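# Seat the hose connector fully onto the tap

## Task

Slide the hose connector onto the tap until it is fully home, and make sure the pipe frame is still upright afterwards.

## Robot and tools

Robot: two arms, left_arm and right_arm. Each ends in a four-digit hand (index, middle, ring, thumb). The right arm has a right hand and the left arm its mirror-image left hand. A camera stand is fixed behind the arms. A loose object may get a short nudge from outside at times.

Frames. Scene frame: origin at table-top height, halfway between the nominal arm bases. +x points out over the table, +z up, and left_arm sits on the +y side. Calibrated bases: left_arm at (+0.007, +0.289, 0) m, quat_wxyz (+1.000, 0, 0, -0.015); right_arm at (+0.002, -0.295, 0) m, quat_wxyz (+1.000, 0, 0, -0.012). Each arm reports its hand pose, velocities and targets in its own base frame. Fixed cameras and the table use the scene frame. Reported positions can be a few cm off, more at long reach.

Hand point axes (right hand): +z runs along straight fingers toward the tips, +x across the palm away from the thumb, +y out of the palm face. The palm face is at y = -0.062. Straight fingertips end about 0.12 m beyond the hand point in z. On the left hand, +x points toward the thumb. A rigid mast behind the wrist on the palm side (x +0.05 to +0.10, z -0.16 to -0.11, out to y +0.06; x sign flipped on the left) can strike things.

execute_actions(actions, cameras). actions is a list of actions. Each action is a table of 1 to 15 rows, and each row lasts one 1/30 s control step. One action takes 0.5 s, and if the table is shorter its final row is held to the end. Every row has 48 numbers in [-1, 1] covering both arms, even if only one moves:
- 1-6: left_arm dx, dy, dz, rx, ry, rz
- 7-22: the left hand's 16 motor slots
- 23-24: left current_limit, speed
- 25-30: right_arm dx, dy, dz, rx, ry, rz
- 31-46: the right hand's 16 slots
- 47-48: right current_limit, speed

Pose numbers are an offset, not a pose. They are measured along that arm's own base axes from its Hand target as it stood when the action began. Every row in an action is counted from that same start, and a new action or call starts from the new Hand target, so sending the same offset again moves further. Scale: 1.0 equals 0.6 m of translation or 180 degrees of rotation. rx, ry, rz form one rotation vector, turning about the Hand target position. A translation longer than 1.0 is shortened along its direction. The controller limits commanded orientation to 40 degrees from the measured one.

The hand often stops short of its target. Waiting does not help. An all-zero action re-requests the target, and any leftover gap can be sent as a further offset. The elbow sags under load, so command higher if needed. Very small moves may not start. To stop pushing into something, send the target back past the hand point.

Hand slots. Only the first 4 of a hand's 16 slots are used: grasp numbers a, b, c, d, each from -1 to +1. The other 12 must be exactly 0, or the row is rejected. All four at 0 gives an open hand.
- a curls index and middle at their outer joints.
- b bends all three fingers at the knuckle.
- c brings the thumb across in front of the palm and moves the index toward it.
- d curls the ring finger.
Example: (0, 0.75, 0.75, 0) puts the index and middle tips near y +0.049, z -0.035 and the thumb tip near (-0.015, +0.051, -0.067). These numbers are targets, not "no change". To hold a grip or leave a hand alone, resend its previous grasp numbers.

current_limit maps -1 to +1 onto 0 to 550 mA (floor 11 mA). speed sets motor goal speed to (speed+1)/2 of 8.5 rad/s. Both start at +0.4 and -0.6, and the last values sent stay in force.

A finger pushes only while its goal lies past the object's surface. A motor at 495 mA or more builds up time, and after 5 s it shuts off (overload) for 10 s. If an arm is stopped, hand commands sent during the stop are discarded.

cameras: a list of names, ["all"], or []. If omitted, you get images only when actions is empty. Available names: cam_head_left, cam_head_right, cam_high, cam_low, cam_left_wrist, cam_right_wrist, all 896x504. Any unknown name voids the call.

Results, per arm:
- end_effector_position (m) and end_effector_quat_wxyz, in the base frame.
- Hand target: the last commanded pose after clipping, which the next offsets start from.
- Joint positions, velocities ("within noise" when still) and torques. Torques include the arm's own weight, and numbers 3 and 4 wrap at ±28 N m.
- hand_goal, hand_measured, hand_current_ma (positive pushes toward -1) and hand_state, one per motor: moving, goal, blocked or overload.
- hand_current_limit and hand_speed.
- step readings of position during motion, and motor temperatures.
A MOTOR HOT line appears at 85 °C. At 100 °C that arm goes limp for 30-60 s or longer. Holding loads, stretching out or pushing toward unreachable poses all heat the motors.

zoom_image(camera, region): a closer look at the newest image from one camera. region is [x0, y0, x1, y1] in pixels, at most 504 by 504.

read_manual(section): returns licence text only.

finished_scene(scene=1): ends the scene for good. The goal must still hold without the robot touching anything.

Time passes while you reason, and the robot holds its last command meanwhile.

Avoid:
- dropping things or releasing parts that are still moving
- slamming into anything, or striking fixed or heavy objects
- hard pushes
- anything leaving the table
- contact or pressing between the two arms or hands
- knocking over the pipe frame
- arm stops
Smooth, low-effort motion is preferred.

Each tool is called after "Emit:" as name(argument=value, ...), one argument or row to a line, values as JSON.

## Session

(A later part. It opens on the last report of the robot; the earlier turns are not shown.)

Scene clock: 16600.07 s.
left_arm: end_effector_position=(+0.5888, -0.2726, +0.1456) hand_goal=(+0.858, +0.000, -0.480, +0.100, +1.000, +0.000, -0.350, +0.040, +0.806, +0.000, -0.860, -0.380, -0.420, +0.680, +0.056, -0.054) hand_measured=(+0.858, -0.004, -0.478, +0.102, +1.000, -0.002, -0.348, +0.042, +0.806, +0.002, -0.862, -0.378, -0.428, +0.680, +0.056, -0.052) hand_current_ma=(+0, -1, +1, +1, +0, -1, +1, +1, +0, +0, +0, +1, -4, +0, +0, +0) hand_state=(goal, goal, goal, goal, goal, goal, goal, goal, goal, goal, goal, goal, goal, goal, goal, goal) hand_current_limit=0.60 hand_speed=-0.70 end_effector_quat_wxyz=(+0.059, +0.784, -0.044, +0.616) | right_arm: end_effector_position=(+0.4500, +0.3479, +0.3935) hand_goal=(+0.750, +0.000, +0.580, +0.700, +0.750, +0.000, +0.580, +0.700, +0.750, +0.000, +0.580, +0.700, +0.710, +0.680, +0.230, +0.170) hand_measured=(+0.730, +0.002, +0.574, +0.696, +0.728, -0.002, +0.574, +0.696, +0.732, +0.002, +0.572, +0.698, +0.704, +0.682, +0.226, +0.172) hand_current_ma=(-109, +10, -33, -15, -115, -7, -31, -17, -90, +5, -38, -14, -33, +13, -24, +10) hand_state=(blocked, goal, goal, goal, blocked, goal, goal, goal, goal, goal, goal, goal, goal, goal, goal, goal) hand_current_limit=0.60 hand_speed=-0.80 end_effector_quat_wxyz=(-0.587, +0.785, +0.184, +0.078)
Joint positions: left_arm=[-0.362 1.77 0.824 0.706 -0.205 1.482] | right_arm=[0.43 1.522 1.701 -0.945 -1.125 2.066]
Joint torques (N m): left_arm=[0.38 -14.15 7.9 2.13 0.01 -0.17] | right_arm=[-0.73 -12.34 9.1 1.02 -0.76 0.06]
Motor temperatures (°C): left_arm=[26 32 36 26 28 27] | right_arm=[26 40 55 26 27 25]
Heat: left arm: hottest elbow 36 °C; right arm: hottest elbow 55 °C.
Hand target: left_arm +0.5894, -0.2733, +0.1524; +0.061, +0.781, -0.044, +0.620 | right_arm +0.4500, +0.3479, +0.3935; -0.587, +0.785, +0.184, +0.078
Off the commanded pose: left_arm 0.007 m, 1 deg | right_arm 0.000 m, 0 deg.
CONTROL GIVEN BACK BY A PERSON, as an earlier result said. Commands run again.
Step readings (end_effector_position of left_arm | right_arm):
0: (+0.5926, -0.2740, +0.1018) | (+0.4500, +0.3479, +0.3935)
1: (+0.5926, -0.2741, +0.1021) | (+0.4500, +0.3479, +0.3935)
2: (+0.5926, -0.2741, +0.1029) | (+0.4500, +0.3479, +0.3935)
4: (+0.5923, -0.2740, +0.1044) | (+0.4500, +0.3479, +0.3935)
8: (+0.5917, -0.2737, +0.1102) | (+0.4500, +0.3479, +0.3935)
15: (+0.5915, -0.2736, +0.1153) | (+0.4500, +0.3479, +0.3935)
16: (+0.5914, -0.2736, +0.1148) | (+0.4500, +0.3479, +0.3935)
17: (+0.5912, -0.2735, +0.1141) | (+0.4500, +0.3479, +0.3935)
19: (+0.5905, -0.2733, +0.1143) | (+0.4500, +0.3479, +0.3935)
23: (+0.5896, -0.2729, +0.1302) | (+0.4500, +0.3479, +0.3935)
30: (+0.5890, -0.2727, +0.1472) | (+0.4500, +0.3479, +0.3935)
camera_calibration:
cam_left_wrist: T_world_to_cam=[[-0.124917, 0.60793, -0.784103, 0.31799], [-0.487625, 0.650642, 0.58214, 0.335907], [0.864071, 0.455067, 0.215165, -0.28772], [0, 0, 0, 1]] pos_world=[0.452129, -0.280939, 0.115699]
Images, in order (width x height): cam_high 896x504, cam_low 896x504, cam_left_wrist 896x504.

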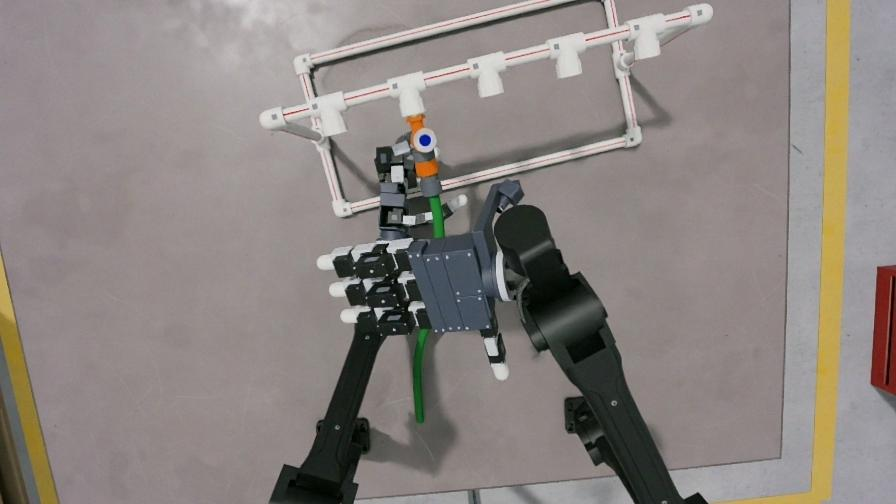

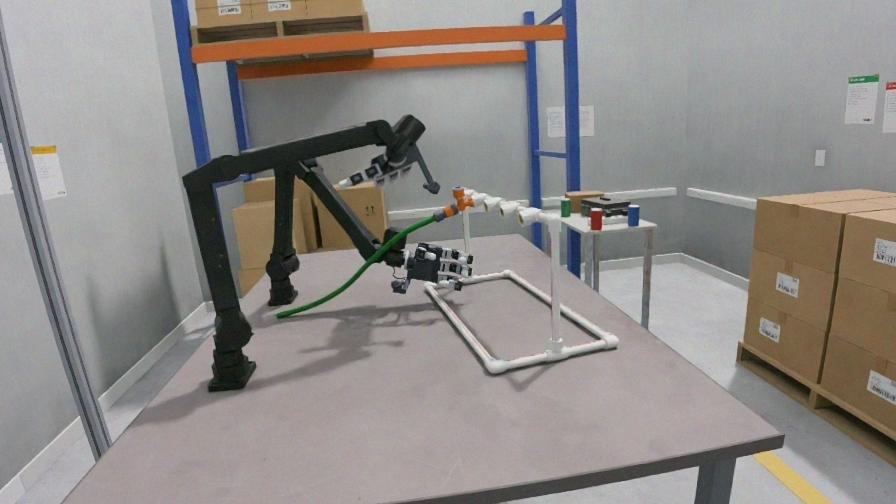

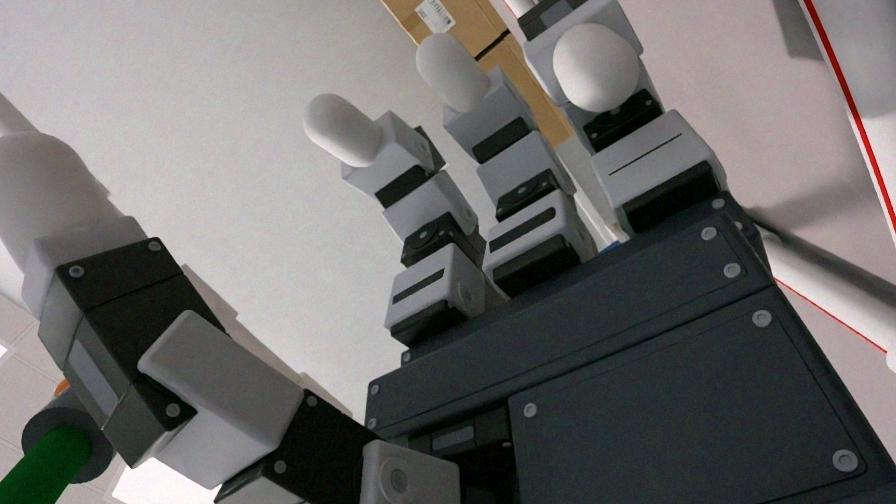

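Emit:
execute_actions(
  actions=[
    [[-0.02,0.07,0.01,0,0,0,0.6,-0.15,0.7,0.9,0,0,0,0,0,0,0,0,0,0,0,0,0.6,-0.7,0,0,0,0,0,0,0,0,0,0,0,0,0,0,0,0,0,0,0,0,0,0,0.6,-0.8]],
    [[-0.06,0.04,0.01,0,0,0,0.6,-0.15,0.7,0.9,0,0,0,0,0,0,0,0,0,0,0,0,0.6,-0.7,0,0,0,0,0,0,0,0,0,0,0,0,0,0,0,0,0,0,0,0,0,0,0.6,-0.8]],
  ],
  cameras=["cam_left_wrist","cam_high","cam_low"],
)

Scene clock: 16616.50 s.
left_arm: end_effector_position=(+0.5440, -0.2120, +0.1554) hand_goal=(+0.858, +0.000, -0.480, +0.100, +1.000, +0.000, -0.350, +0.040, +0.806, +0.000, -0.860, -0.380, -0.420, +0.680, +0.056, -0.054) hand_measured=(+0.858, -0.004, -0.478, +0.102, +1.000, -0.002, -0.348, +0.042, +0.806, +0.002, -0.862, -0.378, -0.428, +0.680, +0.056, -0.052) hand_current_ma=(+0, -1, +1, +1, +0, -1, +1, +1, +0, +0, +0, +1, -4, +0, +0, +0) hand_state=(goal, goal, goal, goal, goal, goal, goal, goal, goal, goal, goal, goal, goal, goal, goal, goal) hand_current_limit=0.60 hand_speed=-0.70 end_effector_quat_wxyz=(+0.065, +0.790, -0.041, +0.608) | right_arm: end_effector_position=(+0.4500, +0.3479, +0.3935) hand_goal=(+0.750, +0.000, +0.580, +0.700, +0.750, +0.000, +0.580, +0.700, +0.750, +0.000, +0.580, +0.700, +0.710, +0.680, +0.230, +0.170) hand_measured=(+0.730, +0.002, +0.574, +0.696, +0.728, -0.002, +0.574, +0.696, +0.732, +0.002, +0.572, +0.698, +0.704, +0.682, +0.226, +0.172) hand_current_ma=(-109, +10, -33, -15, -115, -7, -31, -17, -90, +5, -38, -14, -33, +13, -24, +10) hand_state=(blocked, goal, goal, goal, blocked, goal, goal, goal, goal, goal, goal, goal, goal, goal, goal, goal) hand_current_limit=0.60 hand_speed=-0.80 end_effector_quat_wxyz=(-0.587, +0.785, +0.184, +0.078)
Joint positions: left_arm=[-0.258 1.62 0.656 0.708 -0.096 1.492] | right_arm=[0.43 1.522 1.701 -0.945 -1.125 2.066]
Joint torques (N m): left_arm=[1.08 -12.45 6.71 3.11 0.13 0.02] | right_arm=[-0.67 -12.28 9.1 1.01 -0.76 0.06]
Motor temperatures (°C): left_arm=[26 32 37 27 28 27] | right_arm=[26 40 55 26 27 25]
Heat: left arm: hottest elbow 37 °C; right arm: hottest elbow 55 °C.
Hand target: left_arm +0.5414, -0.2074, +0.1644; +0.061, +0.781, -0.044, +0.620 | right_arm +0.4500, +0.3479, +0.3935; -0.587, +0.785, +0.184, +0.078
Off the commanded pose: left_arm 0.010 m, 2 deg | right_arm 0.000 m, 0 deg.
Step readings (end_effector_position of left_arm | right_arm):
0: (+0.5888, -0.2726, +0.1455) | (+0.4500, +0.3479, +0.3935)
1: (+0.5885, -0.2730, +0.1455) | (+0.4500, +0.3479, +0.3935)
2: (+0.5877, -0.2730, +0.1456) | (+0.4500, +0.3479, +0.3935)
4: (+0.5828, -0.2702, +0.1447) | (+0.4500, +0.3479, +0.3935)
8: (+0.5782, -0.2486, +0.1442) | (+0.4500, +0.3479, +0.3935)
15: (+0.5820, -0.2313, +0.1502) | (+0.4500, +0.3479, +0.3935)
16: (+0.5814, -0.2317, +0.1503) | (+0.4500, +0.3479, +0.3935)
17: (+0.5790, -0.2320, +0.1499) | (+0.4500, +0.3479, +0.3935)
19: (+0.5676, -0.2287, +0.1478) | (+0.4500, +0.3479, +0.3935)
23: (+0.5463, -0.2198, +0.1462) | (+0.4500, +0.3479, +0.3935)
30: (+0.5441, -0.2119, +0.1550) | (+0.4500, +0.3479, +0.3935)
camera_calibration:
cam_left_wrist: T_world_to_cam=[[-0.140107, 0.599515, -0.788005, 0.290345], [-0.473141, 0.658573, 0.585167, 0.262184], [0.869775, 0.454823, 0.191385, -0.27814], [0, 0, 0, 1]] pos_world=[0.406649, -0.220228, 0.128604]
Images, in order (width x height): cam_high 896x504, cam_low 896x504, cam_left_wrist 896x504.

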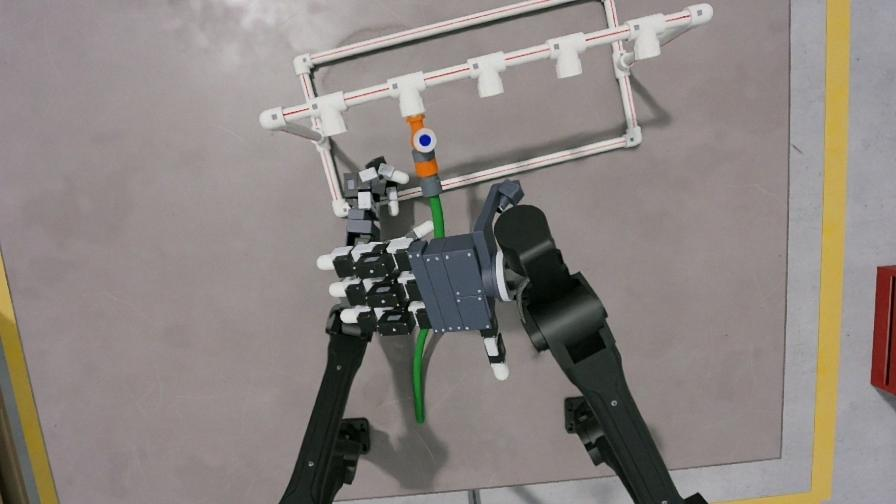

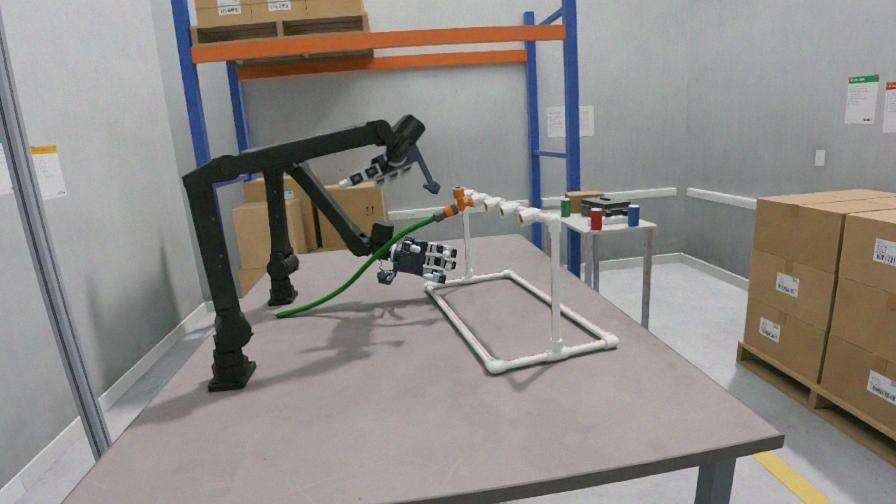

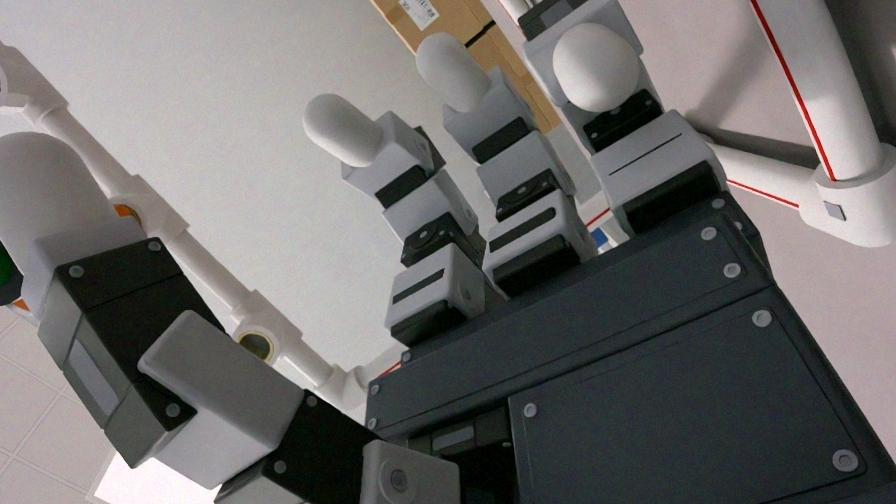

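Emit:
execute_actions(
  actions=[
    [[-0.05,0.08,0.01,0,0,0,0.6,-0.15,0.7,0.9,0,0,0,0,0,0,0,0,0,0,0,0,0.6,-0.7,0,0,0,0,0,0,0,0,0,0,0,0,0,0,0,0,0,0,0,0,0,0,0.6,-0.8]],
    [[-0.09,0.05,0.01,0,0,0,0.6,-0.15,0.7,0.9,0,0,0,0,0,0,0,0,0,0,0,0,0.6,-0.7,0,-0.06,0,0,0,0,0,0,0,0,0,0,0,0,0,0,0,0,0,0,0,0,0.6,-0.8]],
    [[-0.09,0.03,0.01,0,0,0,0.6,-0.15,0.7,0.9,0,0,0,0,0,0,0,0,0,0,0,0,0.6,-0.7,0,-0.06,0,0,0,0,0,0,0,0,0,0,0,0,0,0,0,0,0,0,0,0,0.6,-0.8]],
  ],
  cameras=["all"],
)

Scene clock: 16626.33 s.
left_arm: end_effector_position=(+0.4066, -0.1149, +0.1844) hand_goal=(+0.858, +0.000, -0.480, +0.100, +1.000, +0.000, -0.350, +0.040, +0.806, +0.000, -0.860, -0.380, -0.420, +0.680, +0.056, -0.054) hand_measured=(+0.858, -0.004, -0.478, +0.102, +1.000, -0.002, -0.348, +0.042, +0.806, +0.002, -0.862, -0.378, -0.428, +0.680, +0.056, -0.052) hand_current_ma=(+0, -1, +1, +1, +0, -1, +1, +1, +0, +0, +0, +1, -4, +0, +0, +0) hand_state=(goal, goal, goal, goal, goal, goal, goal, goal, goal, goal, goal, goal, goal, goal, goal, goal) hand_current_limit=0.60 hand_speed=-0.70 end_effector_quat_wxyz=(+0.068, +0.781, -0.041, +0.620) | right_arm: end_effector_position=(+0.4519, +0.2767, +0.3807) hand_goal=(+0.750, +0.000, +0.580, +0.700, +0.750, +0.000, +0.580, +0.700, +0.750, +0.000, +0.580, +0.700, +0.710, +0.680, +0.230, +0.170) hand_measured=(+0.730, +0.002, +0.574, +0.696, +0.728, -0.002, +0.574, +0.696, +0.732, +0.002, +0.572, +0.698, +0.704, +0.682, +0.226, +0.172) hand_current_ma=(-108, +10, -32, -15, -114, -6, -31, -17, -89, +5, -38, -14, -33, +13, -22, +10) hand_state=(blocked, goal, goal, goal, blocked, goal, goal, goal, goal, goal, goal, goal, goal, goal, goal, goal) hand_current_limit=0.60 hand_speed=-0.80 end_effector_quat_wxyz=(-0.586, +0.788, +0.174, +0.069)
Joint positions: left_arm=[-0.015 1.143 0.28 0.636 0.143 1.547] | right_arm=[0.293 1.507 1.685 -1.207 -1.209 1.809]
Joint torques (N m): left_arm=[1.49 -6.3 7.38 2.1 0.14 -0.01] | right_arm=[-0.73 -12.57 9.95 0.29 -1.04 -0.05]
Heat: left arm: hottest elbow 37 °C; right arm: hottest elbow 54 °C.
Hand target: left_arm +0.4035, -0.1113, +0.1825; +0.061, +0.781, -0.044, +0.620 | right_arm +0.4500, +0.2759, +0.3933; -0.587, +0.785, +0.184, +0.078
Off the commanded pose: left_arm 0.005 m, 1 deg | right_arm 0.013 m, 2 deg.
Step readings (end_effector_position of left_arm | right_arm):
0: (+0.5440, -0.2120, +0.1554) | (+0.4500, +0.3479, +0.3935)
1: (+0.5434, -0.2119, +0.1551) | (+0.4500, +0.3479, +0.3935)
2: (+0.5414, -0.2106, +0.1551) | (+0.4500, +0.3479, +0.3935)
4: (+0.5303, -0.2048, +0.1539) | (+0.4500, +0.3479, +0.3935)
8: (+0.5164, -0.1767, +0.1542) | (+0.4500, +0.3479, +0.3935)
15: (+0.5158, -0.1608, +0.1645) | (+0.4500, +0.3479, +0.3935)
16: (+0.5149, -0.1612, +0.1643) | (+0.4500, +0.3480, +0.3935)
17: (+0.5119, -0.1613, +0.1641) | (+0.4494, +0.3475, +0.3936)
19: (+0.4965, -0.1583, +0.1623) | (+0.4465, +0.3442, +0.3926)
23: (+0.4681, -0.1431, +0.1621) | (+0.4498, +0.3284, +0.3869)
30: (+0.4618, -0.1331, +0.1775) | (+0.4554, +0.3142, +0.3839)
31: (+0.4610, -0.1334, +0.1782) | (+0.4549, +0.3141, +0.3837)
32: (+0.4585, -0.1332, +0.1783) | (+0.4538, +0.3133, +0.3837)
34: (+0.4446, -0.1306, +0.1770) | (+0.4503, +0.3094, +0.3835)
38: (+0.4159, -0.1219, +0.1761) | (+0.4505, +0.2930, +0.3832)
45: (+0.4073, -0.1150, +0.1863) | (+0.4529, +0.2772, +0.3816)
camera_calibration:
cam_left_wrist: T_world_to_cam=[[-0.115524, 0.593814, -0.796266, 0.226564], [-0.488427, 0.664066, 0.566088, 0.126678], [0.864924, 0.454315, 0.213319, -0.21051], [0, 0, 0, 1]] pos_world=[0.270122, -0.123021, 0.1536]
cam_right_wrist: T_world_to_cam=[[-0.485052, -0.34708, -0.802658, 0.648101], [-0.494878, -0.647804, 0.579177, 0.134898], [-0.720986, 0.678149, 0.142456, 0.21239], [0, 0, 0, 1]] pos_world=[0.534251, 0.168298, 0.411817]

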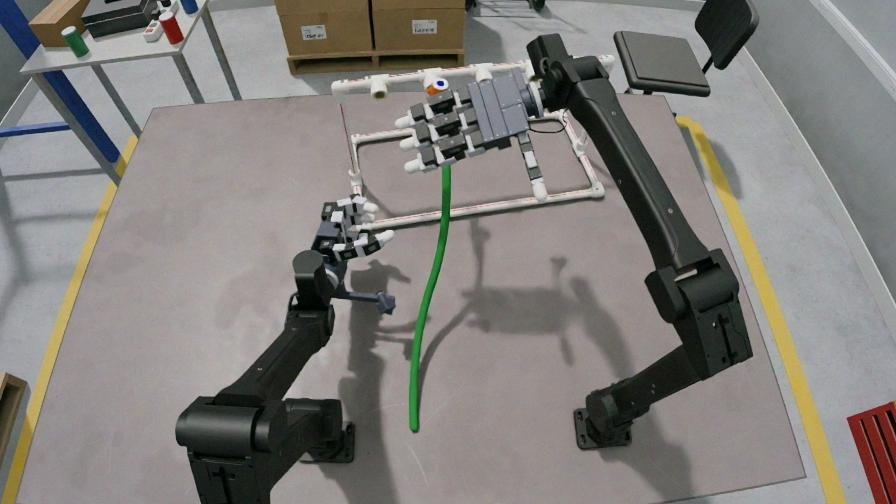

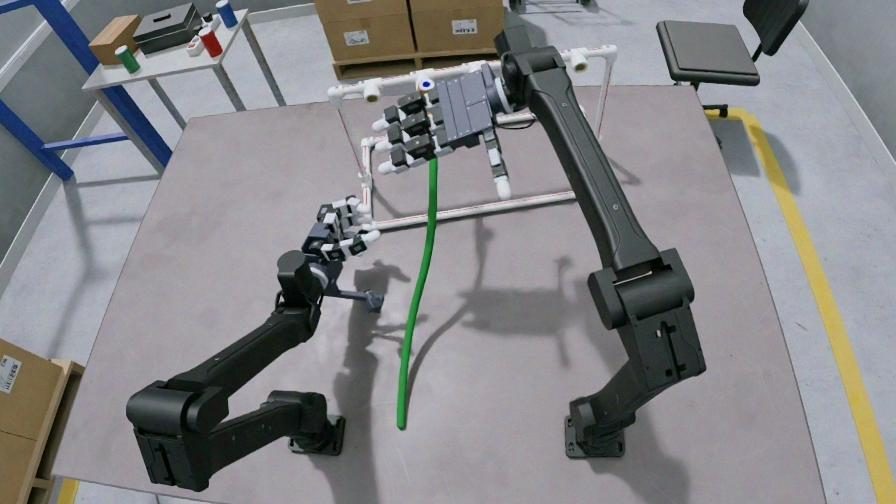

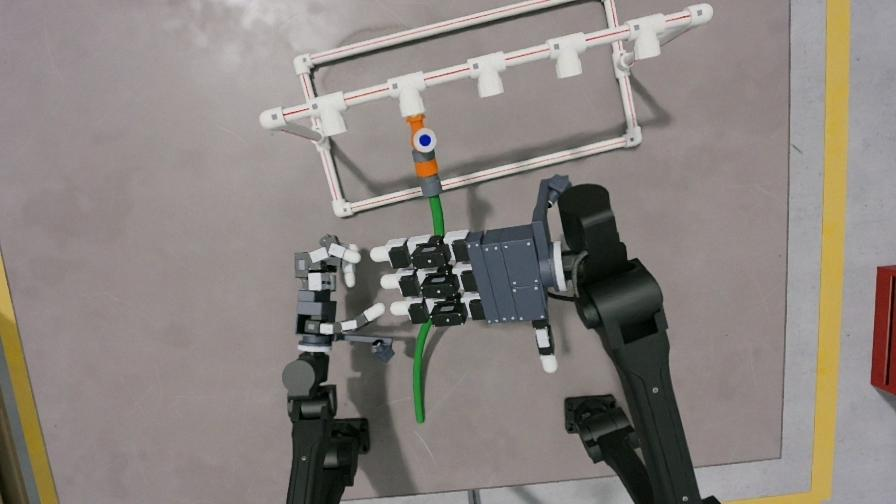

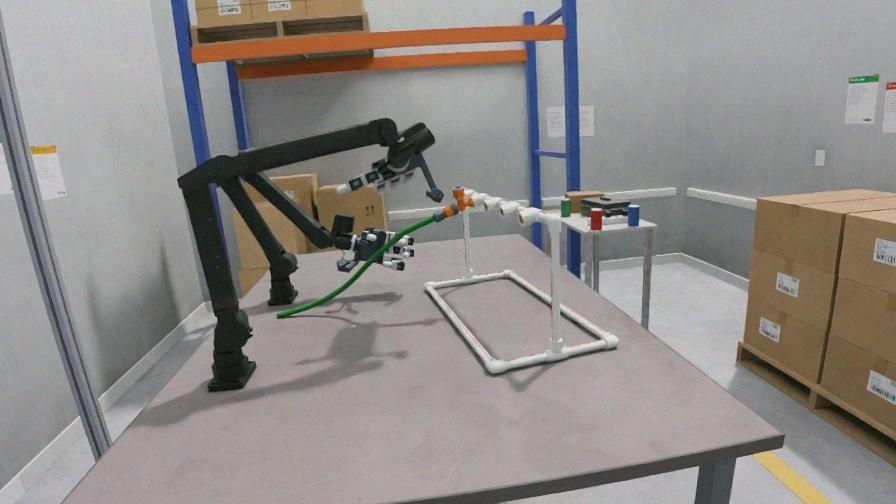

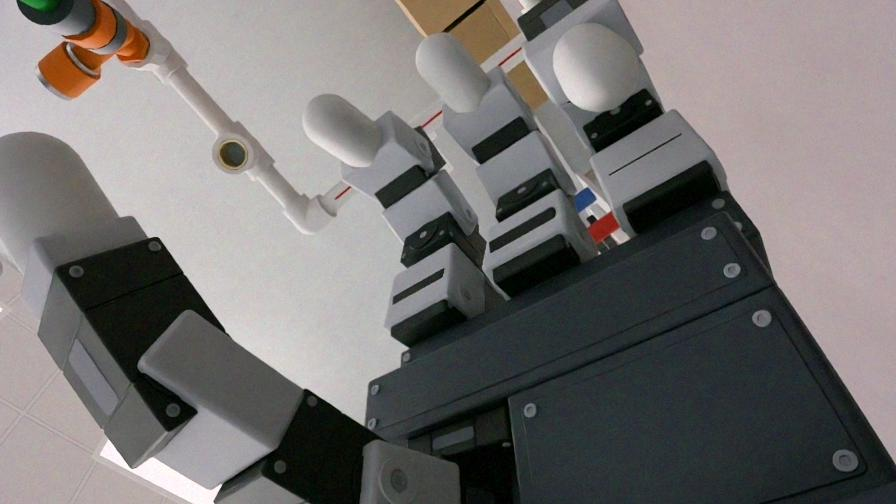

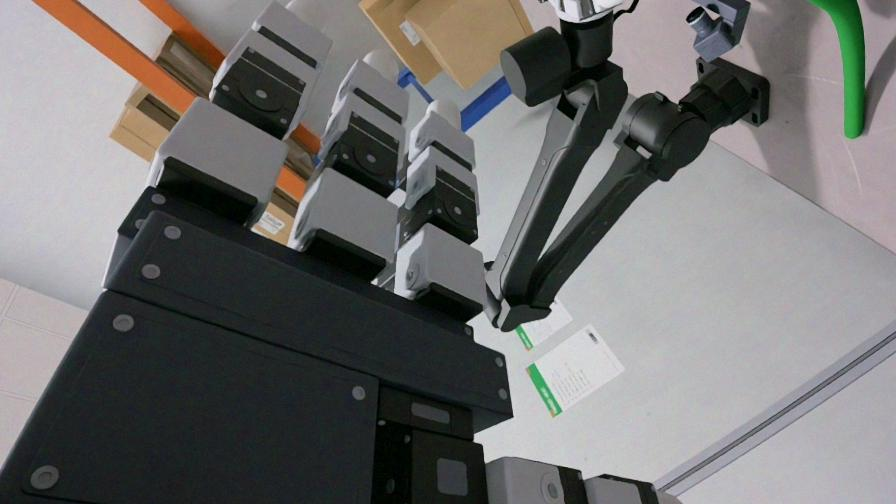

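Emit:
zoom_image(
  camera="cam_left_wrist",
  region=[0, 0, 180, 110],
)

Emit:
zoom_image(
  camera="cam_high",
  region=[405, 145, 450, 195],
)

Emit:
zoom_image(
  camera="cam_low",
  region=[430, 185, 480, 225],
)

Scaled by 2.800.

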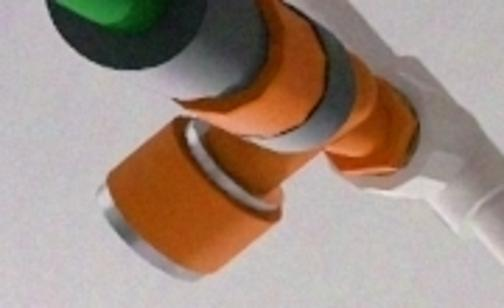

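Scaled by 10.080.

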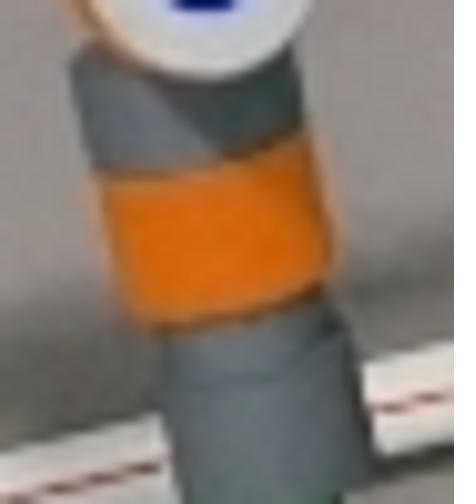

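Scaled by 10.080.

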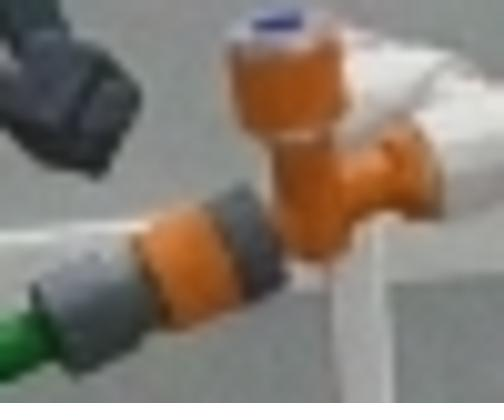

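Emit:
finished_scene(
  scene=1,
)

The scene is finished: the task was done.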